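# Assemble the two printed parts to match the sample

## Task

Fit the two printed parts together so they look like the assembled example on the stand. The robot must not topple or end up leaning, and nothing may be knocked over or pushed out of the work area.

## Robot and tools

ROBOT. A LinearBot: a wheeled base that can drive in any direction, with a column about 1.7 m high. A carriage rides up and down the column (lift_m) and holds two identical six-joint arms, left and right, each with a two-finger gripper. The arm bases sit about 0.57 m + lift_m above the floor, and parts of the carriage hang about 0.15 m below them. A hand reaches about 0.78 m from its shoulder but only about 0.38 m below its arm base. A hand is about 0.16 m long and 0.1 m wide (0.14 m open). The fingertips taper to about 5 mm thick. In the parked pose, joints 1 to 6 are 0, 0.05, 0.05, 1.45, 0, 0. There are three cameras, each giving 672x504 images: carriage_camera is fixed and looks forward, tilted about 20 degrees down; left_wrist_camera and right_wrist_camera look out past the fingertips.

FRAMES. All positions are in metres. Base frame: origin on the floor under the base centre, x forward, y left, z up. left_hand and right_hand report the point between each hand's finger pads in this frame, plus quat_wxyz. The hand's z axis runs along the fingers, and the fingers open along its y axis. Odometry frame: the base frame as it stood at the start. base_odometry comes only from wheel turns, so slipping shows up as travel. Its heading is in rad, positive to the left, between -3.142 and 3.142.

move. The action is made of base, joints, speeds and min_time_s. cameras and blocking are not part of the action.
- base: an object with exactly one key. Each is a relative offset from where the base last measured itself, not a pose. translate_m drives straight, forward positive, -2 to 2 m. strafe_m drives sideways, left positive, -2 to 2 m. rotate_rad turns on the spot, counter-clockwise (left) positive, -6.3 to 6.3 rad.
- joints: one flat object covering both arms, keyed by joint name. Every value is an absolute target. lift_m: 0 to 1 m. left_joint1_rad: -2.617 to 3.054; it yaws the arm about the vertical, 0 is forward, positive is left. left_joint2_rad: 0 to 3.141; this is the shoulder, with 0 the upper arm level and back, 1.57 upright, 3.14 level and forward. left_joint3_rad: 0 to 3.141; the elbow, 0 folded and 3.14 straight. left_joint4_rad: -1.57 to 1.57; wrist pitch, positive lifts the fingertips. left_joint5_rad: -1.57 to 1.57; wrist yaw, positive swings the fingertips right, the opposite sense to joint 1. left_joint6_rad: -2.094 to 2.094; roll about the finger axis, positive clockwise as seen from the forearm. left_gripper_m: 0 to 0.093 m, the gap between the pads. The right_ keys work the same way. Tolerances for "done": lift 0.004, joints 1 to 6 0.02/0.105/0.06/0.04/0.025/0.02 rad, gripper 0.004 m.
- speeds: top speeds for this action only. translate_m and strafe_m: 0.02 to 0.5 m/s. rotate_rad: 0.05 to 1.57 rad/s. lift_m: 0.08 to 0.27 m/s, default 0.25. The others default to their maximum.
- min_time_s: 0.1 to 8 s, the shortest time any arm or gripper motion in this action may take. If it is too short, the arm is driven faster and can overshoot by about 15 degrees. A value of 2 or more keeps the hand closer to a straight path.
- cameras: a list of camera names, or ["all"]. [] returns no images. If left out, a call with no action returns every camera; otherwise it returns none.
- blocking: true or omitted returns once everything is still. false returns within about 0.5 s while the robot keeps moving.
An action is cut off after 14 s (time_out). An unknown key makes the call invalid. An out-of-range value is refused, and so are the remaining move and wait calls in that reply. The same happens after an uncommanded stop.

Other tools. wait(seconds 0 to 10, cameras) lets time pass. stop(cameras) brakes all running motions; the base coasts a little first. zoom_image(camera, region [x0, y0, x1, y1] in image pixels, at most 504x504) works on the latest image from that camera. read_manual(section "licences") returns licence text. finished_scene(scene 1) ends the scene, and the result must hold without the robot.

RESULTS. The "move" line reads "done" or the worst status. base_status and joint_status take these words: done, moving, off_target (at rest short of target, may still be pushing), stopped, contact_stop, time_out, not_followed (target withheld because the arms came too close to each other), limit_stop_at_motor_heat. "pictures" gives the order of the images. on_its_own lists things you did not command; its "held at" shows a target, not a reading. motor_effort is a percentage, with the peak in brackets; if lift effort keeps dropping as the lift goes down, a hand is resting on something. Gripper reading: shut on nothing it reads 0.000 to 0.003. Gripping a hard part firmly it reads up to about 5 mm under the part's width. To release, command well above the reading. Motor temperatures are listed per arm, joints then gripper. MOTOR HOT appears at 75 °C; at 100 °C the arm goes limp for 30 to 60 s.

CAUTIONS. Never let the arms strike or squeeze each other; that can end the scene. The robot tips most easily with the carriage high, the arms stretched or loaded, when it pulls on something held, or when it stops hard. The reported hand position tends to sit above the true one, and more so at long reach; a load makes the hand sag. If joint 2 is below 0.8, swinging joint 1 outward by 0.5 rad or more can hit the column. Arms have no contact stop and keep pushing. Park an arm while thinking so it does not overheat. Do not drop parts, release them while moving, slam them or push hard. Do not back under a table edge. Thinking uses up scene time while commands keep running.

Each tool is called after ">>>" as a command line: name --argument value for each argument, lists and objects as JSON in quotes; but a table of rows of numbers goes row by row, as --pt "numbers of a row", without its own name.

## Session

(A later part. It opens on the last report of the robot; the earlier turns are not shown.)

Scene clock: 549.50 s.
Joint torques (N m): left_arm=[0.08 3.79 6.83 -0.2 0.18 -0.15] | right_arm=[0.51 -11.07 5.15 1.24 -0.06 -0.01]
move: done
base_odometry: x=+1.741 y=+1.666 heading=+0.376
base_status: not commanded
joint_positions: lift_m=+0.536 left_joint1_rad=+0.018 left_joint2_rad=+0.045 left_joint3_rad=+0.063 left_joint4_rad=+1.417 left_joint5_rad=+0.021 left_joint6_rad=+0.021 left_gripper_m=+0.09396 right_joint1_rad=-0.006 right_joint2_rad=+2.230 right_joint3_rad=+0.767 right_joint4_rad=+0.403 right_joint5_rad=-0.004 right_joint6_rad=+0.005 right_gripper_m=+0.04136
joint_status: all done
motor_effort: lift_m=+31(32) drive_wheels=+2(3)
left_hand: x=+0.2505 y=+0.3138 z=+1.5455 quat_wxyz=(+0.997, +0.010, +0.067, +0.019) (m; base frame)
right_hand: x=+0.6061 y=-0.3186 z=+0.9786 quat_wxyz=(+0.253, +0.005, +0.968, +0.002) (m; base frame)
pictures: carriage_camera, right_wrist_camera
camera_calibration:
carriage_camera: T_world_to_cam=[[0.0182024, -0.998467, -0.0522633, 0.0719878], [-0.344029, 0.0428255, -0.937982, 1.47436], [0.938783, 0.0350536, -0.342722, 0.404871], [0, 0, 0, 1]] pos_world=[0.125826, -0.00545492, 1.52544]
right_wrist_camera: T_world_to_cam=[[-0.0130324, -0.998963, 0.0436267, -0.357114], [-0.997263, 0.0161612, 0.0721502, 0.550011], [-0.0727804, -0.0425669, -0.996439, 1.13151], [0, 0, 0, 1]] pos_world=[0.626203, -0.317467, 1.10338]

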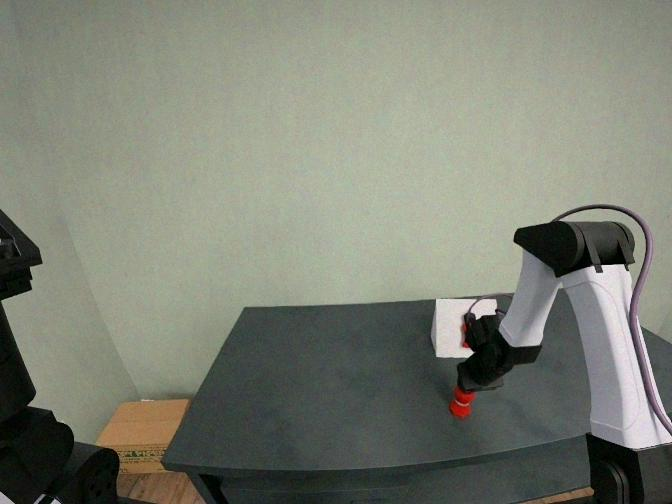

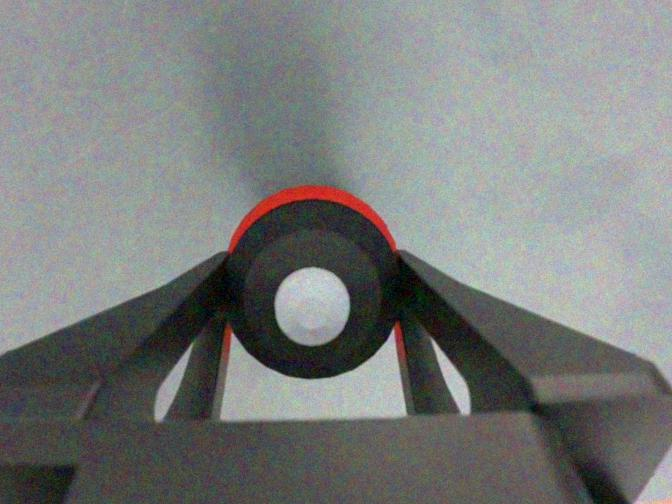

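>>> move --joints '{"lift_m": 0.526}' --speeds '{"lift_m": 0.08}' --cameras '["right_wrist_camera", "carriage_camera"]'

>>> zoom_image --camera "right_wrist_camera" --region '[200, 170, 420, 390]'

>>> zoom_image --camera "carriage_camera" --region '[420, 360, 520, 460]'

Scene clock: 555.13 s.
Joint torques (N m): left_arm=[0.08 3.82 6.84 -0.18 0.17 -0.15] | right_arm=[0.51 -9.22 5.26 1.04 -0.06 -0.01]
move: done
base_odometry: x=+1.741 y=+1.666 heading=+0.376
base_status: not commanded
joint_positions: lift_m=+0.526 left_joint1_rad=+0.018 left_joint2_rad=+0.045 left_joint3_rad=+0.063 left_joint4_rad=+1.417 left_joint5_rad=+0.021 left_joint6_rad=+0.021 left_gripper_m=+0.09396 right_joint1_rad=-0.006 right_joint2_rad=+2.211 right_joint3_rad=+0.768 right_joint4_rad=+0.433 right_joint5_rad=-0.004 right_joint6_rad=+0.005 right_gripper_m=+0.04136
joint_status: all done
motor_effort: lift_m=+27(28) drive_wheels=+2(2)
left_hand: x=+0.2505 y=+0.3138 z=+1.5358 quat_wxyz=(+0.997, +0.010, +0.067, +0.019) (m; base frame)
right_hand: x=+0.6174 y=-0.3187 z=+0.9801 quat_wxyz=(+0.277, +0.005, +0.961, +0.002) (m; base frame)
pictures: carriage_camera, right_wrist_camera
camera_calibration:
carriage_camera: T_world_to_cam=[[0.0182024, -0.998467, -0.0522633, 0.0714808], [-0.344029, 0.0428255, -0.937982, 1.46526], [0.938783, 0.0350536, -0.342722, 0.401547], [0, 0, 0, 1]] pos_world=[0.125826, -0.00545492, 1.51574]
right_wrist_camera: T_world_to_cam=[[-0.015189, -0.99895, 0.0432197, -0.355328], [-0.999622, 0.0161608, 0.0222251, 0.611582], [-0.0229002, -0.0428658, -0.998818, 1.10513], [0, 0, 0, 1]] pos_world=[0.631262, -0.317467, 1.10559]

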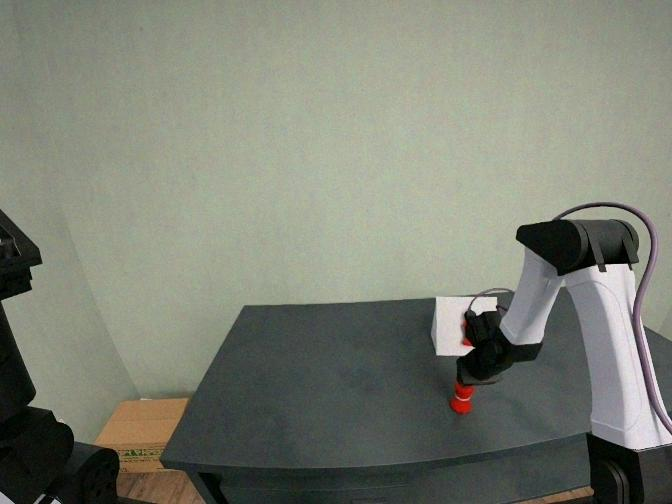

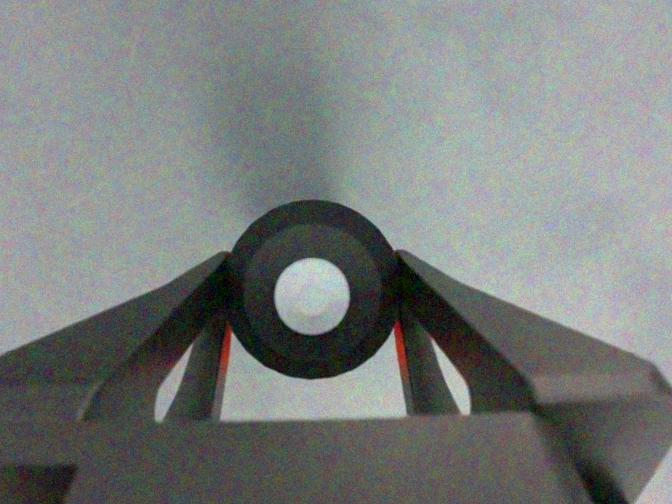

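Scaled by 2.291 from the camera's 672x504 image, which has a finer 960x720 frame.

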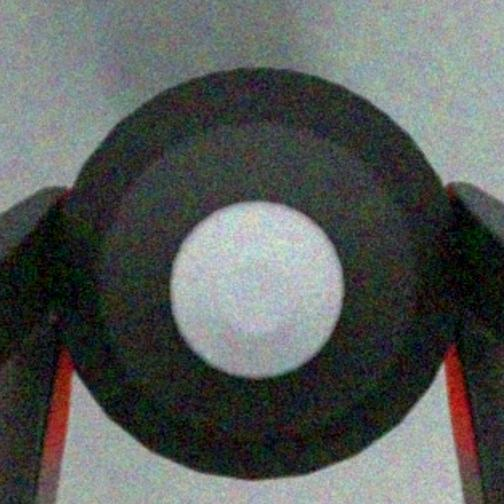

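Scaled by 5.040 from the camera's 672x504 image, which has a finer 960x720 frame.

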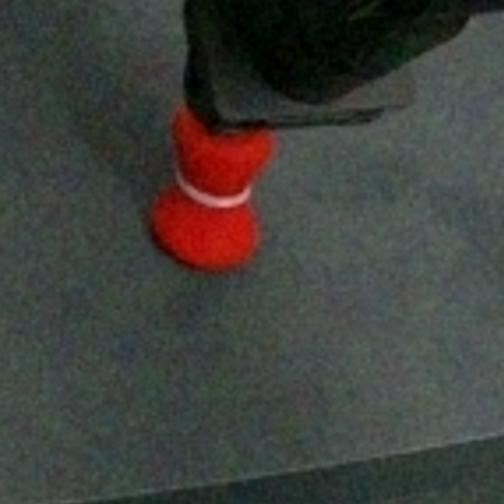

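>>> move --joints '{"lift_m": 0.57}' --speeds '{"lift_m": 0.08}'

>>> move --joints '{"right_joint2_rad": 2.187, "right_joint3_rad": 0.59, "right_joint4_rad": 0.553, "lift_m": 0.58}' --min_time_s 1.5 --cameras '["right_wrist_camera", "carriage_camera"]'

>>> zoom_image --camera "right_wrist_camera" --region '[240, 100, 400, 220]'

>>> zoom_image --camera "carriage_camera" --region '[430, 380, 500, 450]'

Scene clock: 586.33 s.
Joint torques (N m): left_arm=[0.1 3.81 6.79 -0.15 0.17 -0.15] | right_arm=[0.5 -10.41 5.11 1.21 -0.06 0]
Motor temperatures (°C): left_arm=[15 19 33 16 18 17 16] | right_arm=[15 47 24 22 16 17 17]
move: done
base_odometry: x=+1.741 y=+1.666 heading=+0.376
base_status: not commanded
joint_positions: lift_m=+0.570 left_joint1_rad=+0.018 left_joint2_rad=+0.045 left_joint3_rad=+0.063 left_joint4_rad=+1.417 left_joint5_rad=+0.021 left_joint6_rad=+0.021 left_gripper_m=+0.09396 right_joint1_rad=-0.006 right_joint2_rad=+2.223 right_joint3_rad=+0.768 right_joint4_rad=+0.407 right_joint5_rad=-0.004 right_joint6_rad=+0.005 right_gripper_m=+0.04136
joint_status: all done
motor_effort: lift_m=+34(43) drive_wheels=+2(2)
left_hand: x=+0.2505 y=+0.3138 z=+1.5792 quat_wxyz=(+0.997, +0.010, +0.067, +0.019) (m; base frame)
right_hand: x=+0.6092 y=-0.3186 z=+1.0157 quat_wxyz=(+0.259, +0.005, +0.966, +0.002) (m; base frame)
pictures: none

Scene clock: 588.13 s.
Joint torques (N m): left_arm=[0.09 3.84 6.83 -0.18 0.18 -0.15] | right_arm=[0.51 -12.79 2.24 1.3 -0.06 -0.01]
move: done
base_odometry: x=+1.741 y=+1.666 heading=+0.376
base_status: not commanded
joint_positions: lift_m=+0.580 left_joint1_rad=+0.018 left_joint2_rad=+0.045 left_joint3_rad=+0.064 left_joint4_rad=+1.417 left_joint5_rad=+0.021 left_joint6_rad=+0.021 left_gripper_m=+0.09396 right_joint1_rad=-0.006 right_joint2_rad=+2.214 right_joint3_rad=+0.599 right_joint4_rad=+0.542 right_joint5_rad=-0.004 right_joint6_rad=+0.005 right_gripper_m=+0.04136
joint_status: all done
motor_effort: lift_m=+34(42) drive_wheels=+2(4)
left_hand: x=+0.2504 y=+0.3138 z=+1.5893 quat_wxyz=(+0.998, +0.010, +0.067, +0.019) (m; base frame)
right_hand: x=+0.5629 y=-0.3183 z=+1.0129 quat_wxyz=(+0.246, +0.005, +0.969, +0.002) (m; base frame)
pictures: carriage_camera, right_wrist_camera
camera_calibration:
carriage_camera: T_world_to_cam=[[0.0182024, -0.998467, -0.0522633, 0.0742717], [-0.344029, 0.0428255, -0.937982, 1.51535], [0.938783, 0.0350536, -0.342722, 0.419848], [0, 0, 0, 1]] pos_world=[0.125826, -0.00545492, 1.56914]
right_wrist_camera: T_world_to_cam=[[-0.0124537, -0.998967, 0.0436978, -0.359259], [-0.996211, 0.0161574, 0.0854567, 0.490329], [-0.0860745, -0.042468, -0.995383, 1.16895], [0, 0, 0, 1]] pos_world=[0.584614, -0.317167, 1.13735]

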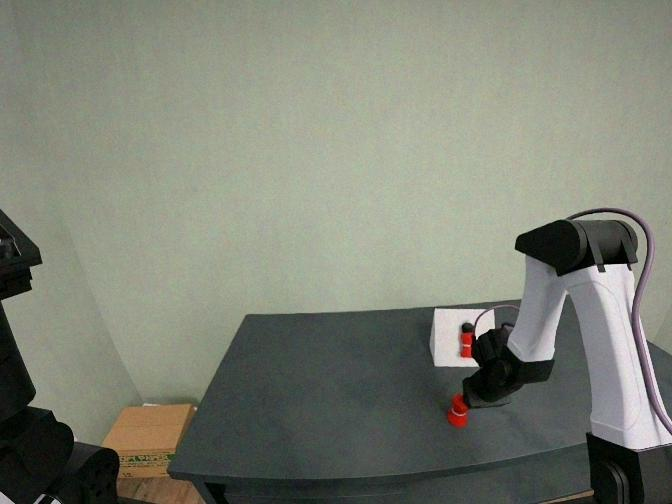

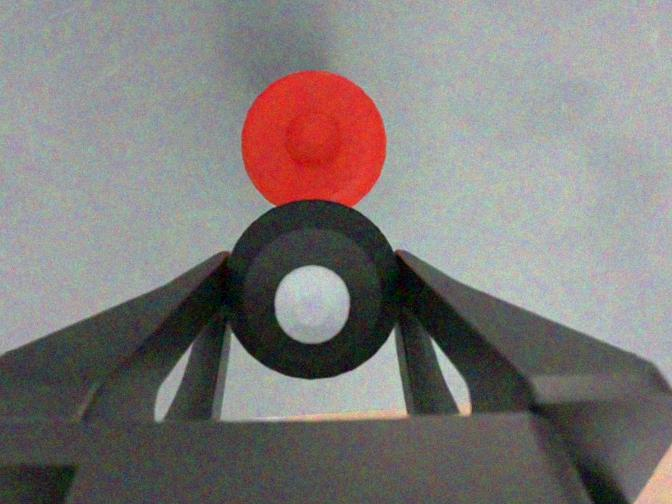

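Scaled by 3.150 from the camera's 672x504 image, which has a finer 960x720 frame.

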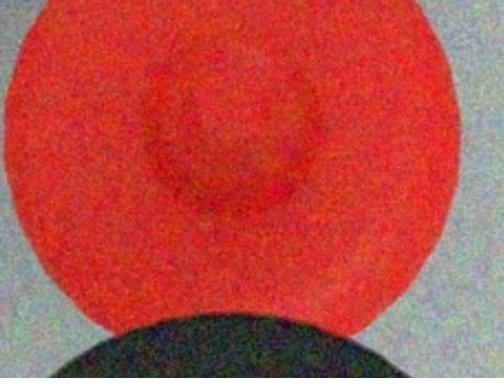

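Scaled by 7.200 from the camera's 672x504 image, which has a finer 960x720 frame.

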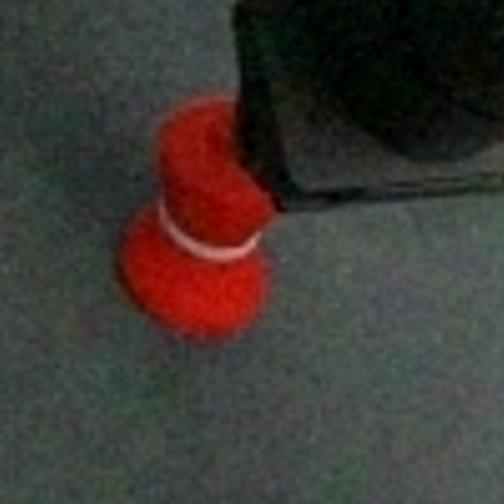

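>>> move --joints '{"right_joint2_rad": 2.231, "right_joint3_rad": 0.78, "right_joint4_rad": 0.404, "lift_m": 0.60}' --min_time_s 1.5

>>> move --joints '{"lift_m": 0.542}' --speeds '{"lift_m": 0.08}' --cameras '["right_wrist_camera"]'

>>> zoom_image --camera "right_wrist_camera" --region '[200, 170, 420, 390]'

Scene clock: 627.10 s.
Joint torques (N m): left_arm=[0.14 3.82 6.78 -0.18 0.17 -0.15] | right_arm=[0.51 -10.04 5.74 1.16 -0.06 -0.01]
move: done
base_odometry: x=+1.741 y=+1.666 heading=+0.376
base_status: not commanded
joint_positions: lift_m=+0.600 left_joint1_rad=+0.018 left_joint2_rad=+0.045 left_joint3_rad=+0.064 left_joint4_rad=+1.417 left_joint5_rad=+0.021 left_joint6_rad=+0.021 left_gripper_m=+0.09396 right_joint1_rad=-0.006 right_joint2_rad=+2.220 right_joint3_rad=+0.762 right_joint4_rad=+0.412 right_joint5_rad=-0.004 right_joint6_rad=+0.005 right_gripper_m=+0.04136
joint_status: all done
motor_effort: lift_m=+35(43) drive_wheels=+2(3)
left_hand: x=+0.2504 y=+0.3138 z=+1.6093 quat_wxyz=(+0.998, +0.010, +0.067, +0.019) (m; base frame)
right_hand: x=+0.6080 y=-0.3186 z=+1.0460 quat_wxyz=(+0.259, +0.005, +0.966, +0.002) (m; base frame)
pictures: none

Scene clock: 628.20 s.
Joint torques (N m): left_arm=[0.1 3.84 6.75 -0.18 0.17 -0.16] | right_arm=[0.5 -10.65 5.39 1.21 -0.06 -0.01]
move: done
base_odometry: x=+1.741 y=+1.666 heading=+0.376
base_status: not commanded
joint_positions: lift_m=+0.542 left_joint1_rad=+0.018 left_joint2_rad=+0.045 left_joint3_rad=+0.064 left_joint4_rad=+1.417 left_joint5_rad=+0.021 left_joint6_rad=+0.021 left_gripper_m=+0.09396 right_joint1_rad=-0.006 right_joint2_rad=+2.226 right_joint3_rad=+0.765 right_joint4_rad=+0.406 right_joint5_rad=-0.004 right_joint6_rad=+0.005 right_gripper_m=+0.04136
joint_status: all done
motor_effort: lift_m=+30(37) drive_wheels=+1(2)
left_hand: x=+0.2504 y=+0.3138 z=+1.5517 quat_wxyz=(+0.998, +0.010, +0.067, +0.019) (m; base frame)
right_hand: x=+0.6066 y=-0.3186 z=+0.9860 quat_wxyz=(+0.255, +0.005, +0.967, +0.002) (m; base frame)
pictures: right_wrist_camera
camera_calibration:
right_wrist_camera: T_world_to_cam=[[-0.0132232, -0.998959, 0.0436653, -0.35736], [-0.997585, 0.0161576, 0.0675473, 0.554687], [-0.0681825, -0.0426667, -0.99676, 1.13633], [0, 0, 0, 1]] pos_world=[0.6261, -0.317467, 1.11079]

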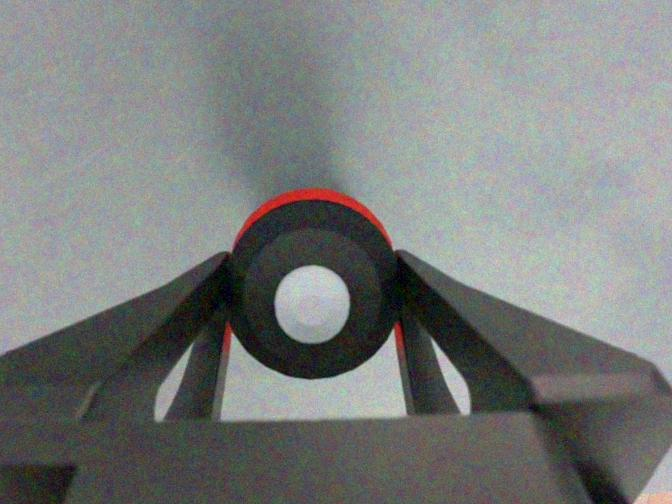

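Scaled by 2.291 from the camera's 672x504 image, which has a finer 960x720 frame.

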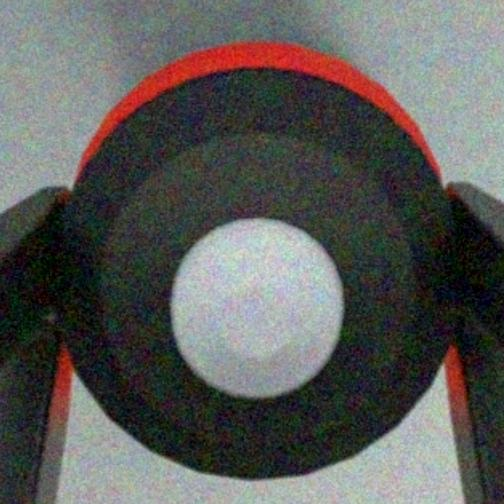

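>>> move --joints '{"lift_m": 0.534}' --speeds '{"lift_m": 0.08}'

>>> move --joints '{"lift_m": 0.531}' --speeds '{"lift_m": 0.08}' --cameras '["right_wrist_camera"]'

>>> zoom_image --camera "right_wrist_camera" --region '[200, 170, 420, 390]'

Scene clock: 639.33 s.
Joint torques (N m): left_arm=[0.08 3.88 6.79 -0.18 0.18 -0.15] | right_arm=[0.53 -10.81 5 1.23 -0.06 0]
move: done
base_odometry: x=+1.741 y=+1.666 heading=+0.376
base_status: not commanded
joint_positions: lift_m=+0.534 left_joint1_rad=+0.018 left_joint2_rad=+0.045 left_joint3_rad=+0.064 left_joint4_rad=+1.417 left_joint5_rad=+0.021 left_joint6_rad=+0.021 left_gripper_m=+0.09396 right_joint1_rad=-0.006 right_joint2_rad=+2.227 right_joint3_rad=+0.770 right_joint4_rad=+0.405 right_joint5_rad=-0.004 right_joint6_rad=+0.005 right_gripper_m=+0.04136
joint_status: all done
motor_effort: lift_m=+30(34) drive_wheels=+1(3)
left_hand: x=+0.2505 y=+0.3138 z=+1.5437 quat_wxyz=(+0.997, +0.010, +0.067, +0.019) (m; base frame)
right_hand: x=+0.6084 y=-0.3186 z=+0.9786 quat_wxyz=(+0.256, +0.005, +0.967, +0.002) (m; base frame)
pictures: none

Scene clock: 639.73 s.
Joint torques (N m): left_arm=[0.08 3.82 6.83 -0.18 0.17 -0.16] | right_arm=[0.51 -10.62 5.04 1.13 -0.06 -0.01]
move: done
base_odometry: x=+1.741 y=+1.666 heading=+0.376
base_status: not commanded
joint_positions: lift_m=+0.531 left_joint1_rad=+0.018 left_joint2_rad=+0.045 left_joint3_rad=+0.064 left_joint4_rad=+1.417 left_joint5_rad=+0.021 left_joint6_rad=+0.021 left_gripper_m=+0.09396 right_joint1_rad=-0.006 right_joint2_rad=+2.225 right_joint3_rad=+0.770 right_joint4_rad=+0.417 right_joint5_rad=-0.004 right_joint6_rad=+0.005 right_gripper_m=+0.04136
joint_status: all done
motor_effort: lift_m=+28(31) drive_wheels=+1(3)
left_hand: x=+0.2505 y=+0.3138 z=+1.5409 quat_wxyz=(+0.997, +0.010, +0.067, +0.019) (m; base frame)
right_hand: x=+0.6115 y=-0.3186 z=+0.9782 quat_wxyz=(+0.263, +0.005, +0.965, +0.002) (m; base frame)
pictures: right_wrist_camera
camera_calibration:
right_wrist_camera: T_world_to_cam=[[-0.0139862, -0.998954, 0.0435279, -0.356365], [-0.998616, 0.016162, 0.0500411, 0.577935], [-0.0506923, -0.0427678, -0.997798, 1.1192], [0, 0, 0, 1]] pos_world=[0.628886, -0.317467, 1.10333]

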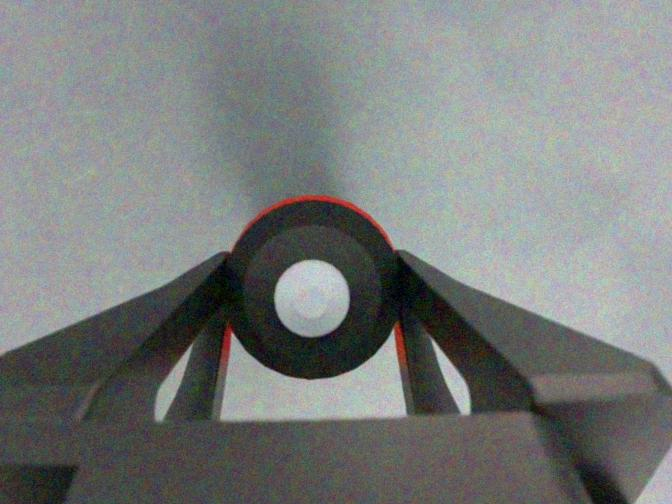

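Scaled by 2.291 from the camera's 672x504 image, which has a finer 960x720 frame.

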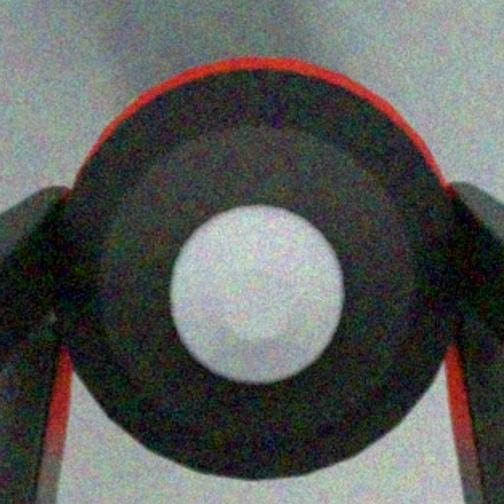

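>>> move --joints '{"lift_m": 0.534, "right_joint3_rad": 0.764, "right_joint4_rad": 0.39}' --min_time_s 2 --cameras '["right_wrist_camera"]'

>>> zoom_image --camera "right_wrist_camera" --region '[200, 170, 420, 390]'

Scene clock: 655.27 s.
Joint torques (N m): left_arm=[0.09 3.85 6.82 -0.18 0.18 -0.15] | right_arm=[0.51 -10.58 3.59 1.14 -0.06 -0.01]
move: done
base_odometry: x=+1.741 y=+1.666 heading=+0.376
base_status: not commanded
joint_positions: lift_m=+0.534 left_joint1_rad=+0.018 left_joint2_rad=+0.045 left_joint3_rad=+0.064 left_joint4_rad=+1.417 left_joint5_rad=+0.021 left_joint6_rad=+0.021 left_gripper_m=+0.09396 right_joint1_rad=-0.006 right_joint2_rad=+2.225 right_joint3_rad=+0.770 right_joint4_rad=+0.400 right_joint5_rad=-0.004 right_joint6_rad=+0.005 right_gripper_m=+0.04136
joint_status: all done
motor_effort: lift_m=+35(38) drive_wheels=+1(2)
left_hand: x=+0.2505 y=+0.3138 z=+1.5432 quat_wxyz=(+0.997, +0.010, +0.067, +0.019) (m; base frame)
right_hand: x=+0.6079 y=-0.3186 z=+0.9784 quat_wxyz=(+0.255, +0.005, +0.967, +0.002) (m; base frame)
pictures: right_wrist_camera
camera_calibration:
right_wrist_camera: T_world_to_cam=[[-0.0132409, -0.998959, 0.043661, -0.356997], [-0.997612, 0.0161579, 0.0671486, 0.556854], [-0.0677842, -0.0426676, -0.996787, 1.12862], [0, 0, 0, 1]] pos_world=[0.6273, -0.317467, 1.10319]

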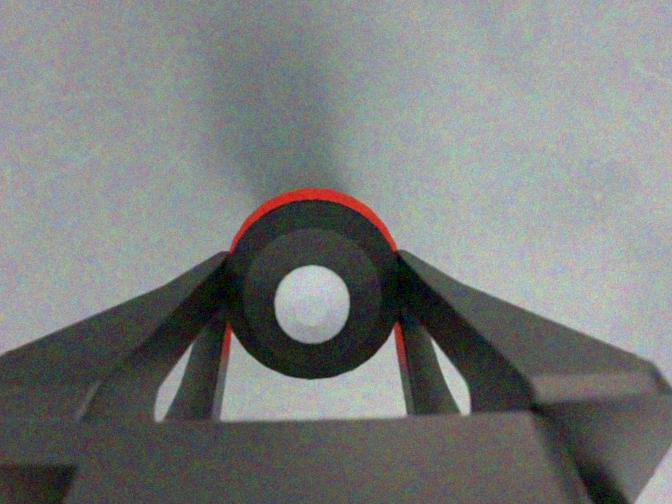

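Scaled by 2.291 from the camera's 672x504 image, which has a finer 960x720 frame.

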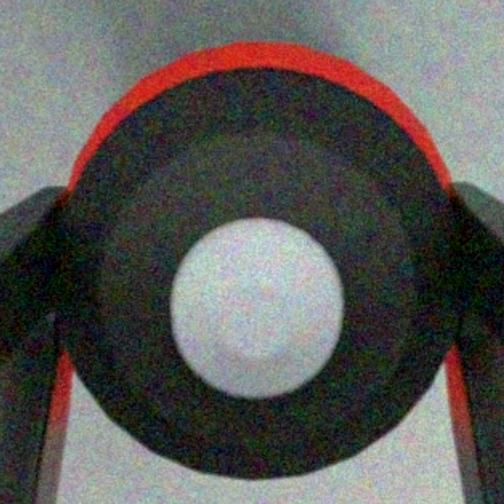

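>>> move --joints '{"lift_m": 0.527, "right_joint3_rad": 0.760, "right_joint4_rad": 0.362}' --min_time_s 1 --speeds '{"lift_m": 0.08}' --cameras '["right_wrist_camera"]'

>>> zoom_image --camera "right_wrist_camera" --region '[200, 170, 420, 390]'

Scene clock: 671.07 s.
Joint torques (N m): left_arm=[0.09 3.84 6.8 -0.17 0.17 -0.14] | right_arm=[0.51 -9.33 3.33 0.82 -0.06 -0.01]
move: off_target
base_odometry: x=+1.741 y=+1.666 heading=+0.376
base_status: not commanded
joint_positions: lift_m=+0.527 left_joint1_rad=+0.018 left_joint2_rad=+0.045 left_joint3_rad=+0.064 left_joint4_rad=+1.417 left_joint5_rad=+0.021 left_joint6_rad=+0.021 left_gripper_m=+0.09396 right_joint1_rad=-0.006 right_joint2_rad=+2.212 right_joint3_rad=+0.770 right_joint4_rad=+0.409 right_joint5_rad=-0.004 right_joint6_rad=+0.005 right_gripper_m=+0.04136
joint_status: right_joint4_rad off_target (ended at +0.409, target +0.362); the others done
motor_effort: lift_m=+27(31) drive_wheels=+2(2)
left_hand: x=+0.2505 y=+0.3138 z=+1.5369 quat_wxyz=(+0.997, +0.010, +0.067, +0.019) (m; base frame)
right_hand: x=+0.6127 y=-0.3186 z=+0.9778 quat_wxyz=(+0.265, +0.005, +0.964, +0.002) (m; base frame)
pictures: right_wrist_camera
camera_calibration:
right_wrist_camera: T_world_to_cam=[[-0.0141649, -0.998954, 0.0434677, -0.356161], [-0.998818, 0.0161575, 0.0458387, 0.583311], [-0.0464931, -0.042767, -0.998003, 1.11642], [0, 0, 0, 1]] pos_world=[0.629482, -0.317467, 1.10294]

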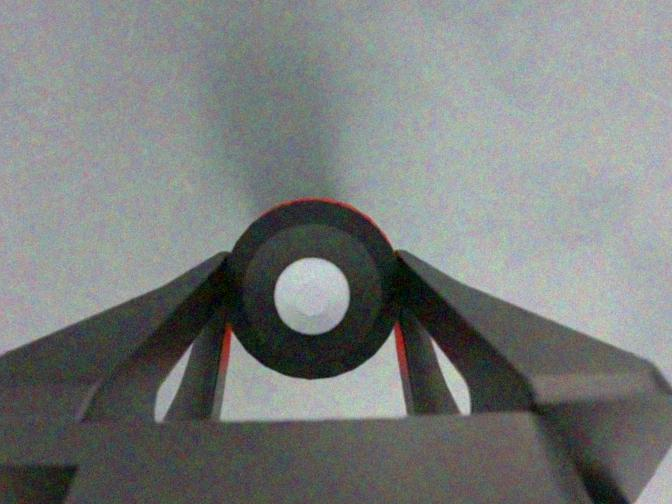

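Scaled by 2.291 from the camera's 672x504 image, which has a finer 960x720 frame.

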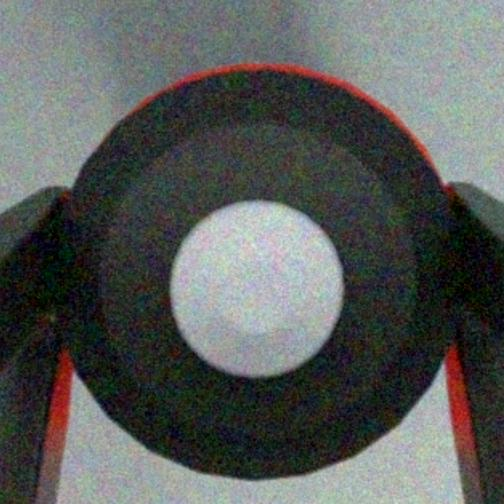

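>>> move --joints '{"lift_m": 0.62}'

>>> move --joints '{"lift_m": 0.72, "right_joint1_rad": 1.31, "right_joint2_rad": 0.977, "right_joint3_rad": 0.342, "right_joint4_rad": 1.07}' --min_time_s 3

>>> move --joints '{"left_joint1_rad": -1.34, "left_joint4_rad": 0.73}' --min_time_s 2.5 --cameras '["left_wrist_camera", "carriage_camera", "right_wrist_camera"]'

Scene clock: 709.87 s.
Joint torques (N m): left_arm=[0.13 3.82 6.82 -0.18 0.18 -0.15] | right_arm=[0.53 -11.25 3.48 1.13 -0.06 -0.01]
move: done
base_odometry: x=+1.741 y=+1.666 heading=+0.376
base_status: not commanded
joint_positions: lift_m=+0.620 left_joint1_rad=+0.018 left_joint2_rad=+0.045 left_joint3_rad=+0.064 left_joint4_rad=+1.417 left_joint5_rad=+0.021 left_joint6_rad=+0.021 left_gripper_m=+0.09396 right_joint1_rad=-0.006 right_joint2_rad=+2.232 right_joint3_rad=+0.765 right_joint4_rad=+0.365 right_joint5_rad=-0.004 right_joint6_rad=+0.005 right_gripper_m=+0.04136
joint_status: all done
on_its_own: right_joint4_rad moved -0.044 to your old target +0.362
motor_effort: lift_m=+35(44) drive_wheels=+2(2)
left_hand: x=+0.2505 y=+0.3138 z=+1.6293 quat_wxyz=(+0.997, +0.010, +0.067, +0.019) (m; base frame)
right_hand: x=+0.5961 y=-0.3185 z=+1.0566 quat_wxyz=(+0.232, +0.005, +0.973, +0.002) (m; base frame)
pictures: none

Scene clock: 713.17 s.
Joint torques (N m): left_arm=[0.16 3.84 6.82 -0.18 0.18 -0.16] | right_arm=[0.51 -3.63 6.99 1.74 -0.06 -0.01]
move: done
base_odometry: x=+1.741 y=+1.666 heading=+0.376
base_status: not commanded
joint_positions: lift_m=+0.720 left_joint1_rad=+0.018 left_joint2_rad=+0.045 left_joint3_rad=+0.064 left_joint4_rad=+1.417 left_joint5_rad=+0.021 left_joint6_rad=+0.021 left_gripper_m=+0.09396 right_joint1_rad=+1.305 right_joint2_rad=+0.987 right_joint3_rad=+0.357 right_joint4_rad=+1.057 right_joint5_rad=-0.004 right_joint6_rad=+0.005 right_gripper_m=+0.04136
joint_status: all done
motor_effort: lift_m=+35(44) drive_wheels=+1(2)
left_hand: x=+0.2505 y=+0.3138 z=+1.7293 quat_wxyz=(+0.997, +0.010, +0.067, +0.019) (m; base frame)
right_hand: x=+0.3040 y=+0.0052 z=+1.6342 quat_wxyz=(+0.666, -0.329, +0.430, +0.513) (m; base frame)
pictures: none

Scene clock: 715.97 s.
Joint torques (N m): left_arm=[-0.44 2.45 8.2 0.95 0.17 -0.15] | right_arm=[0.54 -3.6 6.97 1.74 -0.06 -0.01]
Motor temperatures (°C): left_arm=[15 20 34 16 18 17 16] | right_arm=[15 42 23 23 16 17 18]
move: done
base_odometry: x=+1.741 y=+1.666 heading=+0.376
base_status: not commanded
joint_positions: lift_m=+0.720 left_joint1_rad=-1.335 left_joint2_rad=+0.045 left_joint3_rad=+0.064 left_joint4_rad=+0.743 left_joint5_rad=+0.021 left_joint6_rad=+0.021 left_gripper_m=+0.09397 right_joint1_rad=+1.305 right_joint2_rad=+0.987 right_joint3_rad=+0.357 right_joint4_rad=+1.058 right_joint5_rad=-0.004 right_joint6_rad=+0.005 right_gripper_m=+0.04136
joint_status: all done
motor_effort: lift_m=+35(35) drive_wheels=+1(2)
left_hand: x=+0.2556 y=+0.1415 z=+1.6547 quat_wxyz=(+0.726, +0.254, +0.301, -0.564) (m; base frame)
right_hand: x=+0.3039 y=+0.0051 z=+1.6345 quat_wxyz=(+0.666, -0.329, +0.429, +0.513) (m; base frame)
pictures: carriage_camera, left_wrist_camera, right_wrist_camera
camera_calibration:
carriage_camera: T_world_to_cam=[[0.0182024, -0.998467, -0.0522633, 0.0815885], [-0.344029, 0.0428255, -0.937982, 1.64667], [0.938783, 0.0350536, -0.342722, 0.467829], [0, 0, 0, 1]] pos_world=[0.125826, -0.00545492, 1.70914]
left_wrist_camera: T_world_to_cam=[[-0.975907, -0.203036, -0.0798857, 0.403232], [0.0971226, -0.0763858, -0.992337, 1.62608], [0.195378, -0.976187, 0.0942648, 0.0583805], [0, 0, 0, 1]] pos_world=[0.224181, 0.26307, 1.64033]
right_wrist_camera: T_world_to_cam=[[0.952393, -0.30486, -0.00274996, -0.287439], [-0.0496851, -0.146306, -0.987991, 1.64167], [0.300796, 0.941092, -0.154488, 0.282085], [0, 0, 0, 1]] pos_world=[0.270472, -0.11291, 1.66475]

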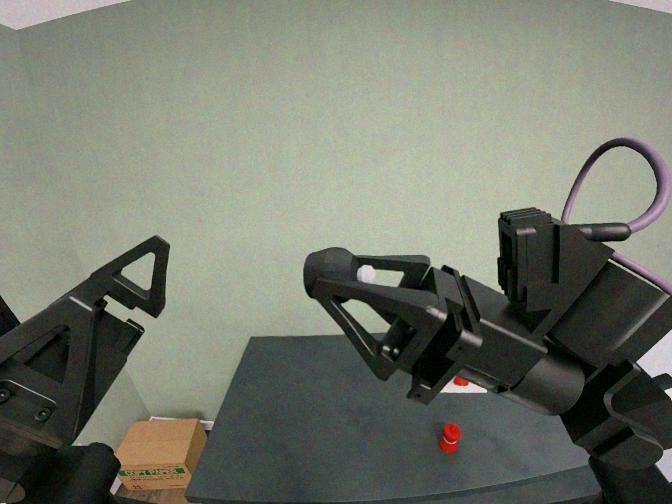

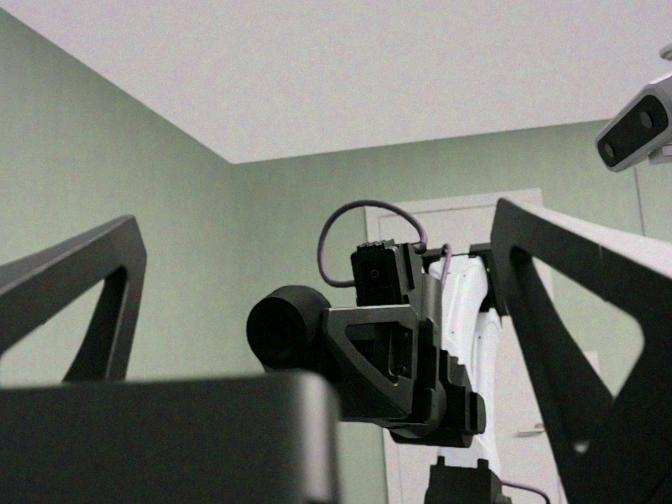

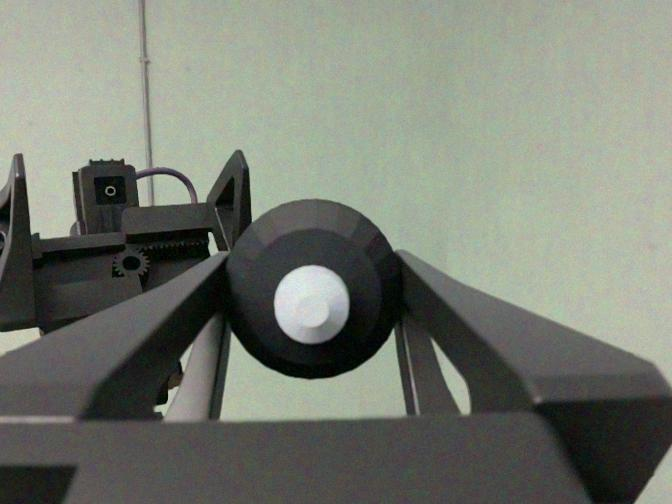

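>>> zoom_image --camera "left_wrist_camera" --region '[235, 275, 345, 385]'

>>> zoom_image --camera "right_wrist_camera" --region '[200, 170, 420, 390]'

>>> zoom_image --camera "carriage_camera" --region '[290, 230, 400, 320]'

Scaled by 4.582 from the camera's 672x504 image, which has a finer 960x720 frame.

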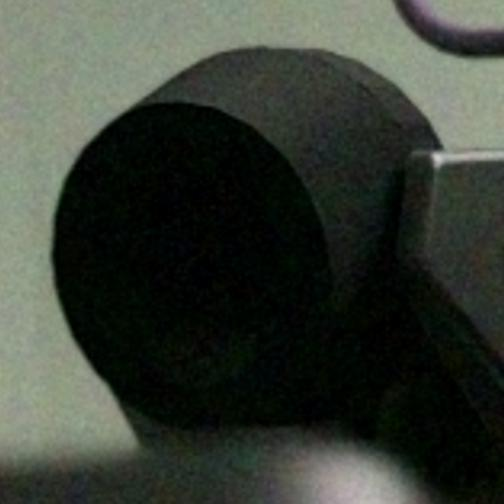

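Scaled by 2.291 from the camera's 672x504 image, which has a finer 960x720 frame.

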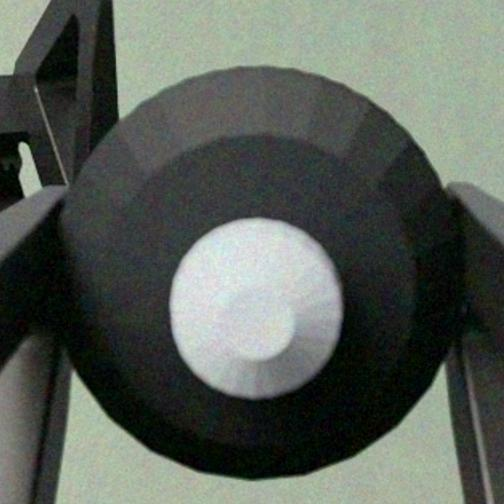

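Scaled by 4.582 from the camera's 672x504 image, which has a finer 960x720 frame.

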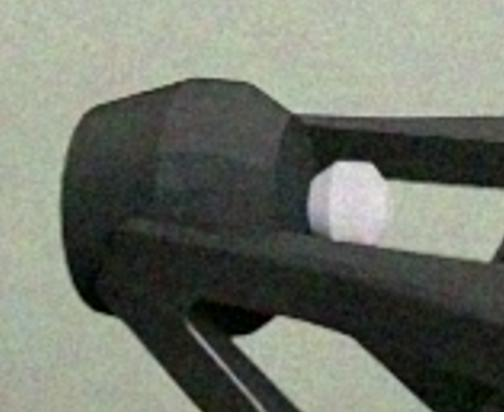

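>>> zoom_image --camera "left_wrist_camera" --region '[245, 295, 310, 370]'

Scaled by 6.720 from the camera's 672x504 image, which has a finer 960x720 frame.

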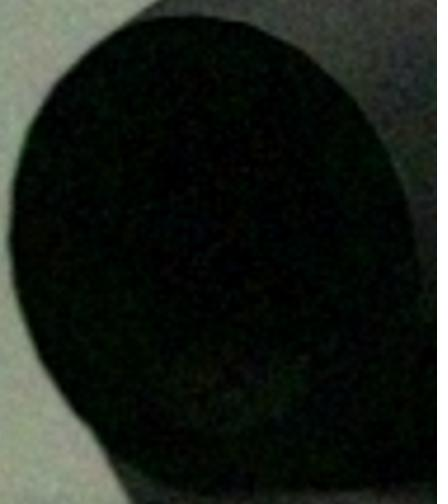

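>>> move --joints '{"left_joint1_rad": 0, "left_joint4_rad": 1.45}' --min_time_s 2

>>> move --joints '{"right_joint1_rad": -0.001, "right_joint2_rad": 1.9, "right_joint3_rad": 0.65, "right_joint4_rad": 0.40}' --min_time_s 3

>>> move --joints '{"right_joint2_rad": 2.231, "right_joint3_rad": 0.78, "right_joint4_rad": 0.404, "lift_m": 0.60}' --min_time_s 2

>>> move --joints '{"lift_m": 0.542}' --speeds '{"lift_m": 0.08}' --cameras '["right_wrist_camera"]'

>>> zoom_image --camera "right_wrist_camera" --region '[200, 170, 420, 390]'

Scene clock: 765.00 s.
Joint torques (N m): left_arm=[0.64 3.84 6.76 -0.12 0.17 -0.16] | right_arm=[0.53 -3.63 6.97 1.74 -0.06 -0.01]
Motor temperatures (°C): left_arm=[15 19 37 17 18 17 16] | right_arm=[15 35 26 26 16 17 18]
move: done
base_odometry: x=+1.741 y=+1.666 heading=+0.376
base_status: not commanded
joint_positions: lift_m=+0.720 left_joint1_rad=-0.006 left_joint2_rad=+0.045 left_joint3_rad=+0.064 left_joint4_rad=+1.437 left_joint5_rad=+0.021 left_joint6_rad=+0.021 left_gripper_m=+0.09398 right_joint1_rad=+1.305 right_joint2_rad=+0.987 right_joint3_rad=+0.357 right_joint4_rad=+1.058 right_joint5_rad=-0.004 right_joint6_rad=+0.005 right_gripper_m=+0.04136
joint_status: all done
motor_effort: lift_m=+35(35) drive_wheels=+1(2)
left_hand: x=+0.2455 y=+0.3131 z=+1.7299 quat_wxyz=(+0.998, +0.011, +0.057, +0.007) (m; base frame)
right_hand: x=+0.3039 y=+0.0051 z=+1.6345 quat_wxyz=(+0.666, -0.329, +0.429, +0.513) (m; base frame)
pictures: none

Scene clock: 768.30 s.
Joint torques (N m): left_arm=[0.62 3.85 6.8 -0.12 0.18 -0.15] | right_arm=[-0.25 -8.57 7.68 1.45 -0.06 0]
move: done
base_odometry: x=+1.741 y=+1.666 heading=+0.376
base_status: not commanded
joint_positions: lift_m=+0.720 left_joint1_rad=-0.006 left_joint2_rad=+0.045 left_joint3_rad=+0.064 left_joint4_rad=+1.439 left_joint5_rad=+0.021 left_joint6_rad=+0.021 left_gripper_m=+0.09398 right_joint1_rad=+0.003 right_joint2_rad=+1.891 right_joint3_rad=+0.626 right_joint4_rad=+0.407 right_joint5_rad=-0.004 right_joint6_rad=+0.005 right_gripper_m=+0.04136
joint_status: all done
motor_effort: lift_m=+35(35) drive_wheels=+2(2)
left_hand: x=+0.2449 y=+0.3131 z=+1.7300 quat_wxyz=(+0.998, +0.011, +0.056, +0.007) (m; base frame)
right_hand: x=+0.6135 y=-0.3149 z=+1.2546 quat_wxyz=(+0.349, +0.000, +0.937, +0.003) (m; base frame)
pictures: none

Scene clock: 770.60 s.
Joint torques (N m): left_arm=[0.62 3.88 6.74 -0.13 0.18 -0.15] | right_arm=[-0.24 -10.04 5.74 1.29 -0.06 -0.01]
move: done
base_odometry: x=+1.741 y=+1.666 heading=+0.376
base_status: not commanded
joint_positions: lift_m=+0.600 left_joint1_rad=-0.006 left_joint2_rad=+0.045 left_joint3_rad=+0.064 left_joint4_rad=+1.441 left_joint5_rad=+0.021 left_joint6_rad=+0.021 left_gripper_m=+0.09398 right_joint1_rad=+0.003 right_joint2_rad=+2.220 right_joint3_rad=+0.761 right_joint4_rad=+0.397 right_joint5_rad=-0.004 right_joint6_rad=+0.005 right_gripper_m=+0.04136
joint_status: all done
motor_effort: lift_m=+31(31) drive_wheels=+2(2)
left_hand: x=+0.2445 y=+0.3131 z=+1.6103 quat_wxyz=(+0.998, +0.011, +0.055, +0.007) (m; base frame)
right_hand: x=+0.6046 y=-0.3149 z=+1.0444 quat_wxyz=(+0.252, +0.000, +0.968, +0.003) (m; base frame)
pictures: none

Scene clock: 771.70 s.
Joint torques (N m): left_arm=[0.64 3.88 6.72 -0.16 0.18 -0.15] | right_arm=[-0.25 -10.7 5.38 1.25 -0.06 0]
move: done
base_odometry: x=+1.741 y=+1.666 heading=+0.376
base_status: not commanded
joint_positions: lift_m=+0.542 left_joint1_rad=-0.006 left_joint2_rad=+0.045 left_joint3_rad=+0.064 left_joint4_rad=+1.442 left_joint5_rad=+0.021 left_joint6_rad=+0.021 left_gripper_m=+0.09398 right_joint1_rad=+0.003 right_joint2_rad=+2.226 right_joint3_rad=+0.764 right_joint4_rad=+0.400 right_joint5_rad=-0.004 right_joint6_rad=+0.005 right_gripper_m=+0.04136
joint_status: all done
motor_effort: lift_m=+30(33) drive_wheels=+1(2)
left_hand: x=+0.2442 y=+0.3131 z=+1.5524 quat_wxyz=(+0.998, +0.011, +0.055, +0.007) (m; base frame)
right_hand: x=+0.6051 y=-0.3149 z=+0.9852 quat_wxyz=(+0.252, +0.000, +0.968, +0.003) (m; base frame)
pictures: right_wrist_camera
camera_calibration:
right_wrist_camera: T_world_to_cam=[[-0.00302056, -0.999033, 0.0438715, -0.360045], [-0.997236, 0.00626638, 0.0740368, 0.543448], [-0.0742401, -0.0435266, -0.99629, 1.13854], [0, 0, 0, 1]] pos_world=[0.625384, -0.313545, 1.10987]

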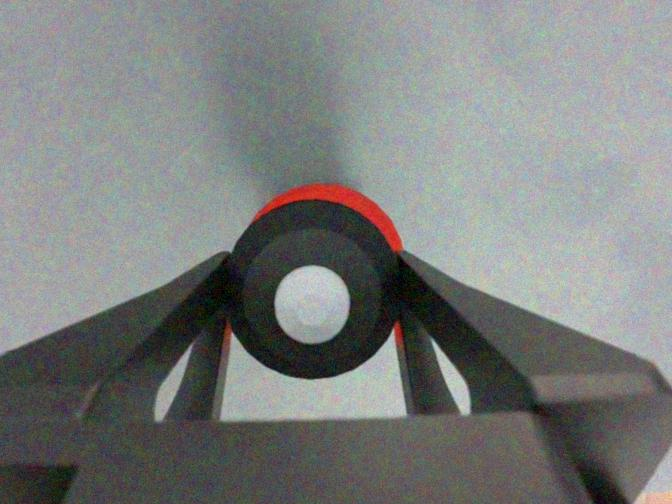

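Scaled by 2.291 from the camera's 672x504 image, which has a finer 960x720 frame.

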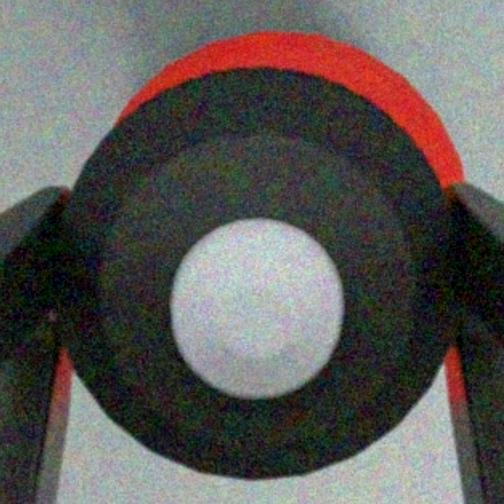

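>>> move --joints '{"right_joint1_rad": -0.0105, "right_joint3_rad": 0.785}'

>>> move --joints '{"lift_m": 0.537}' --speeds '{"lift_m": 0.08}' --cameras '["right_wrist_camera"]'

>>> zoom_image --camera "right_wrist_camera" --region '[200, 170, 420, 390]'

Scene clock: 778.20 s.
Joint torques (N m): left_arm=[0.64 3.9 6.75 -0.14 0.18 -0.15] | right_arm=[-0.24 -10.69 5.91 1.26 -0.06 -0.01]
move: done
base_odometry: x=+1.741 y=+1.666 heading=+0.376
base_status: not commanded
joint_positions: lift_m=+0.542 left_joint1_rad=-0.006 left_joint2_rad=+0.045 left_joint3_rad=+0.064 left_joint4_rad=+1.442 left_joint5_rad=+0.021 left_joint6_rad=+0.021 left_gripper_m=+0.09398 right_joint1_rad=-0.005 right_joint2_rad=+2.226 right_joint3_rad=+0.764 right_joint4_rad=+0.400 right_joint5_rad=-0.004 right_joint6_rad=+0.005 right_gripper_m=+0.04136
joint_status: all done
motor_effort: lift_m=+30(30) drive_wheels=+2(2)
left_hand: x=+0.2442 y=+0.3131 z=+1.5524 quat_wxyz=(+0.998, +0.011, +0.055, +0.007) (m; base frame)
right_hand: x=+0.6051 y=-0.3183 z=+0.9852 quat_wxyz=(+0.252, +0.005, +0.968, +0.002) (m; base frame)
pictures: none

Scene clock: 778.63 s.
Joint torques (N m): left_arm=[0.65 3.71 6.74 -0.18 0.18 -0.15] | right_arm=[-0.27 -10.89 5.59 1.26 -0.06 0]
move: done
base_odometry: x=+1.741 y=+1.666 heading=+0.376
base_status: not commanded
joint_positions: lift_m=+0.537 left_joint1_rad=-0.006 left_joint2_rad=+0.045 left_joint3_rad=+0.064 left_joint4_rad=+1.444 left_joint5_rad=+0.021 left_joint6_rad=+0.021 left_gripper_m=+0.09398 right_joint1_rad=-0.005 right_joint2_rad=+2.228 right_joint3_rad=+0.768 right_joint4_rad=+0.400 right_joint5_rad=-0.004 right_joint6_rad=+0.005 right_gripper_m=+0.04136
joint_status: all done
motor_effort: lift_m=+30(36) drive_wheels=+1(3)
left_hand: x=+0.2439 y=+0.3131 z=+1.5475 quat_wxyz=(+0.998, +0.011, +0.054, +0.007) (m; base frame)
right_hand: x=+0.6064 y=-0.3183 z=+0.9803 quat_wxyz=(+0.253, +0.005, +0.968, +0.002) (m; base frame)
pictures: right_wrist_camera
camera_calibration:
right_wrist_camera: T_world_to_cam=[[-0.0119302, -0.998967, 0.0438477, -0.357715], [-0.997313, 0.0150572, 0.0716918, 0.550274], [-0.072278, -0.0428746, -0.996463, 1.13275], [0, 0, 0, 1]] pos_world=[0.626401, -0.317065, 1.10498]

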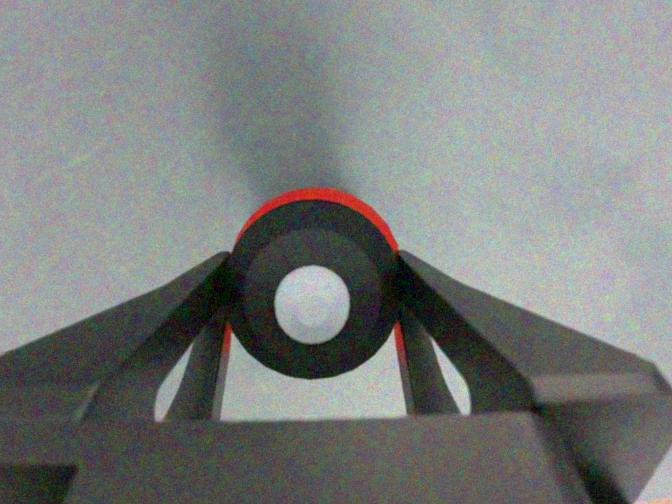

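Scaled by 2.291 from the camera's 672x504 image, which has a finer 960x720 frame.

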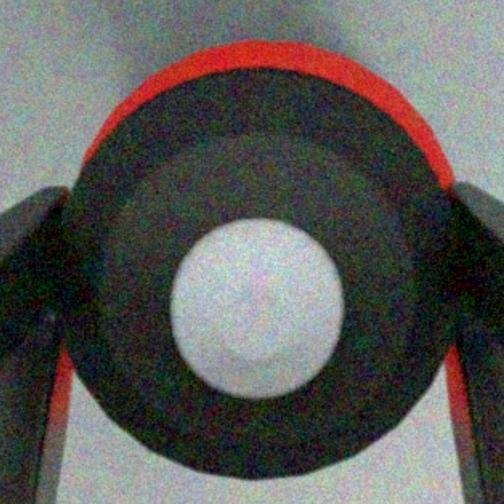

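>>> move --joints '{"right_joint1_rad": -0.0125, "lift_m": 0.5345}' --speeds '{"lift_m": 0.08}' --cameras '["right_wrist_camera"]'

>>> zoom_image --camera "right_wrist_camera" --region '[200, 170, 420, 390]'

Scene clock: 782.57 s.
Joint torques (N m): left_arm=[0.64 3.89 6.78 -0.18 0.17 -0.16] | right_arm=[-0.28 -10.96 5.42 1.23 -0.06 -0.01]
move: done
base_odometry: x=+1.741 y=+1.666 heading=+0.376
base_status: not commanded
joint_positions: lift_m=+0.535 left_joint1_rad=-0.006 left_joint2_rad=+0.045 left_joint3_rad=+0.064 left_joint4_rad=+1.444 left_joint5_rad=+0.021 left_joint6_rad=+0.021 left_gripper_m=+0.09398 right_joint1_rad=-0.007 right_joint2_rad=+2.228 right_joint3_rad=+0.770 right_joint4_rad=+0.404 right_joint5_rad=-0.003 right_joint6_rad=+0.005 right_gripper_m=+0.04136
joint_status: all done
motor_effort: lift_m=+29(30) drive_wheels=+1(2)
left_hand: x=+0.2438 y=+0.3131 z=+1.5450 quat_wxyz=(+0.998, +0.011, +0.054, +0.007) (m; base frame)
right_hand: x=+0.6082 y=-0.3191 z=+0.9788 quat_wxyz=(+0.256, +0.006, +0.967, +0.001) (m; base frame)
pictures: right_wrist_camera
camera_calibration:
right_wrist_camera: T_world_to_cam=[[-0.0142657, -0.998925, 0.0441037, -0.357248], [-0.997672, 0.0171618, 0.0659995, 0.558659], [-0.0666854, -0.0430595, -0.996844, 1.12827], [0, 0, 0, 1]] pos_world=[0.627501, -0.317869, 1.10359]

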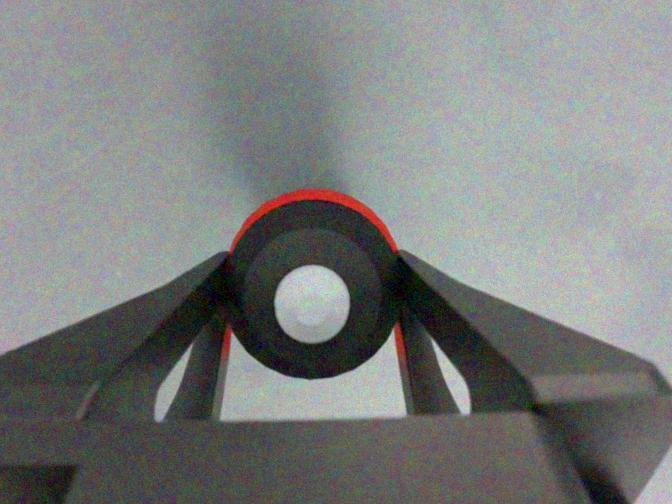

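Scaled by 2.291 from the camera's 672x504 image, which has a finer 960x720 frame.

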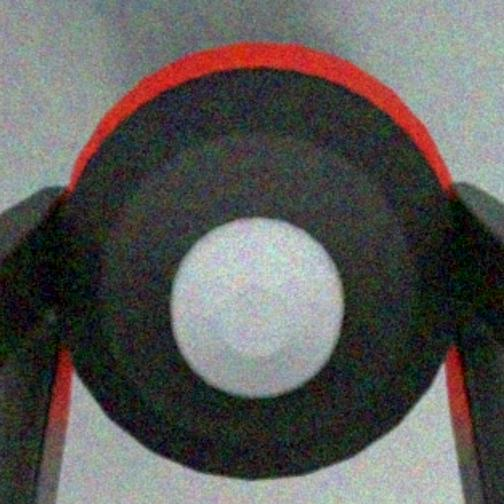

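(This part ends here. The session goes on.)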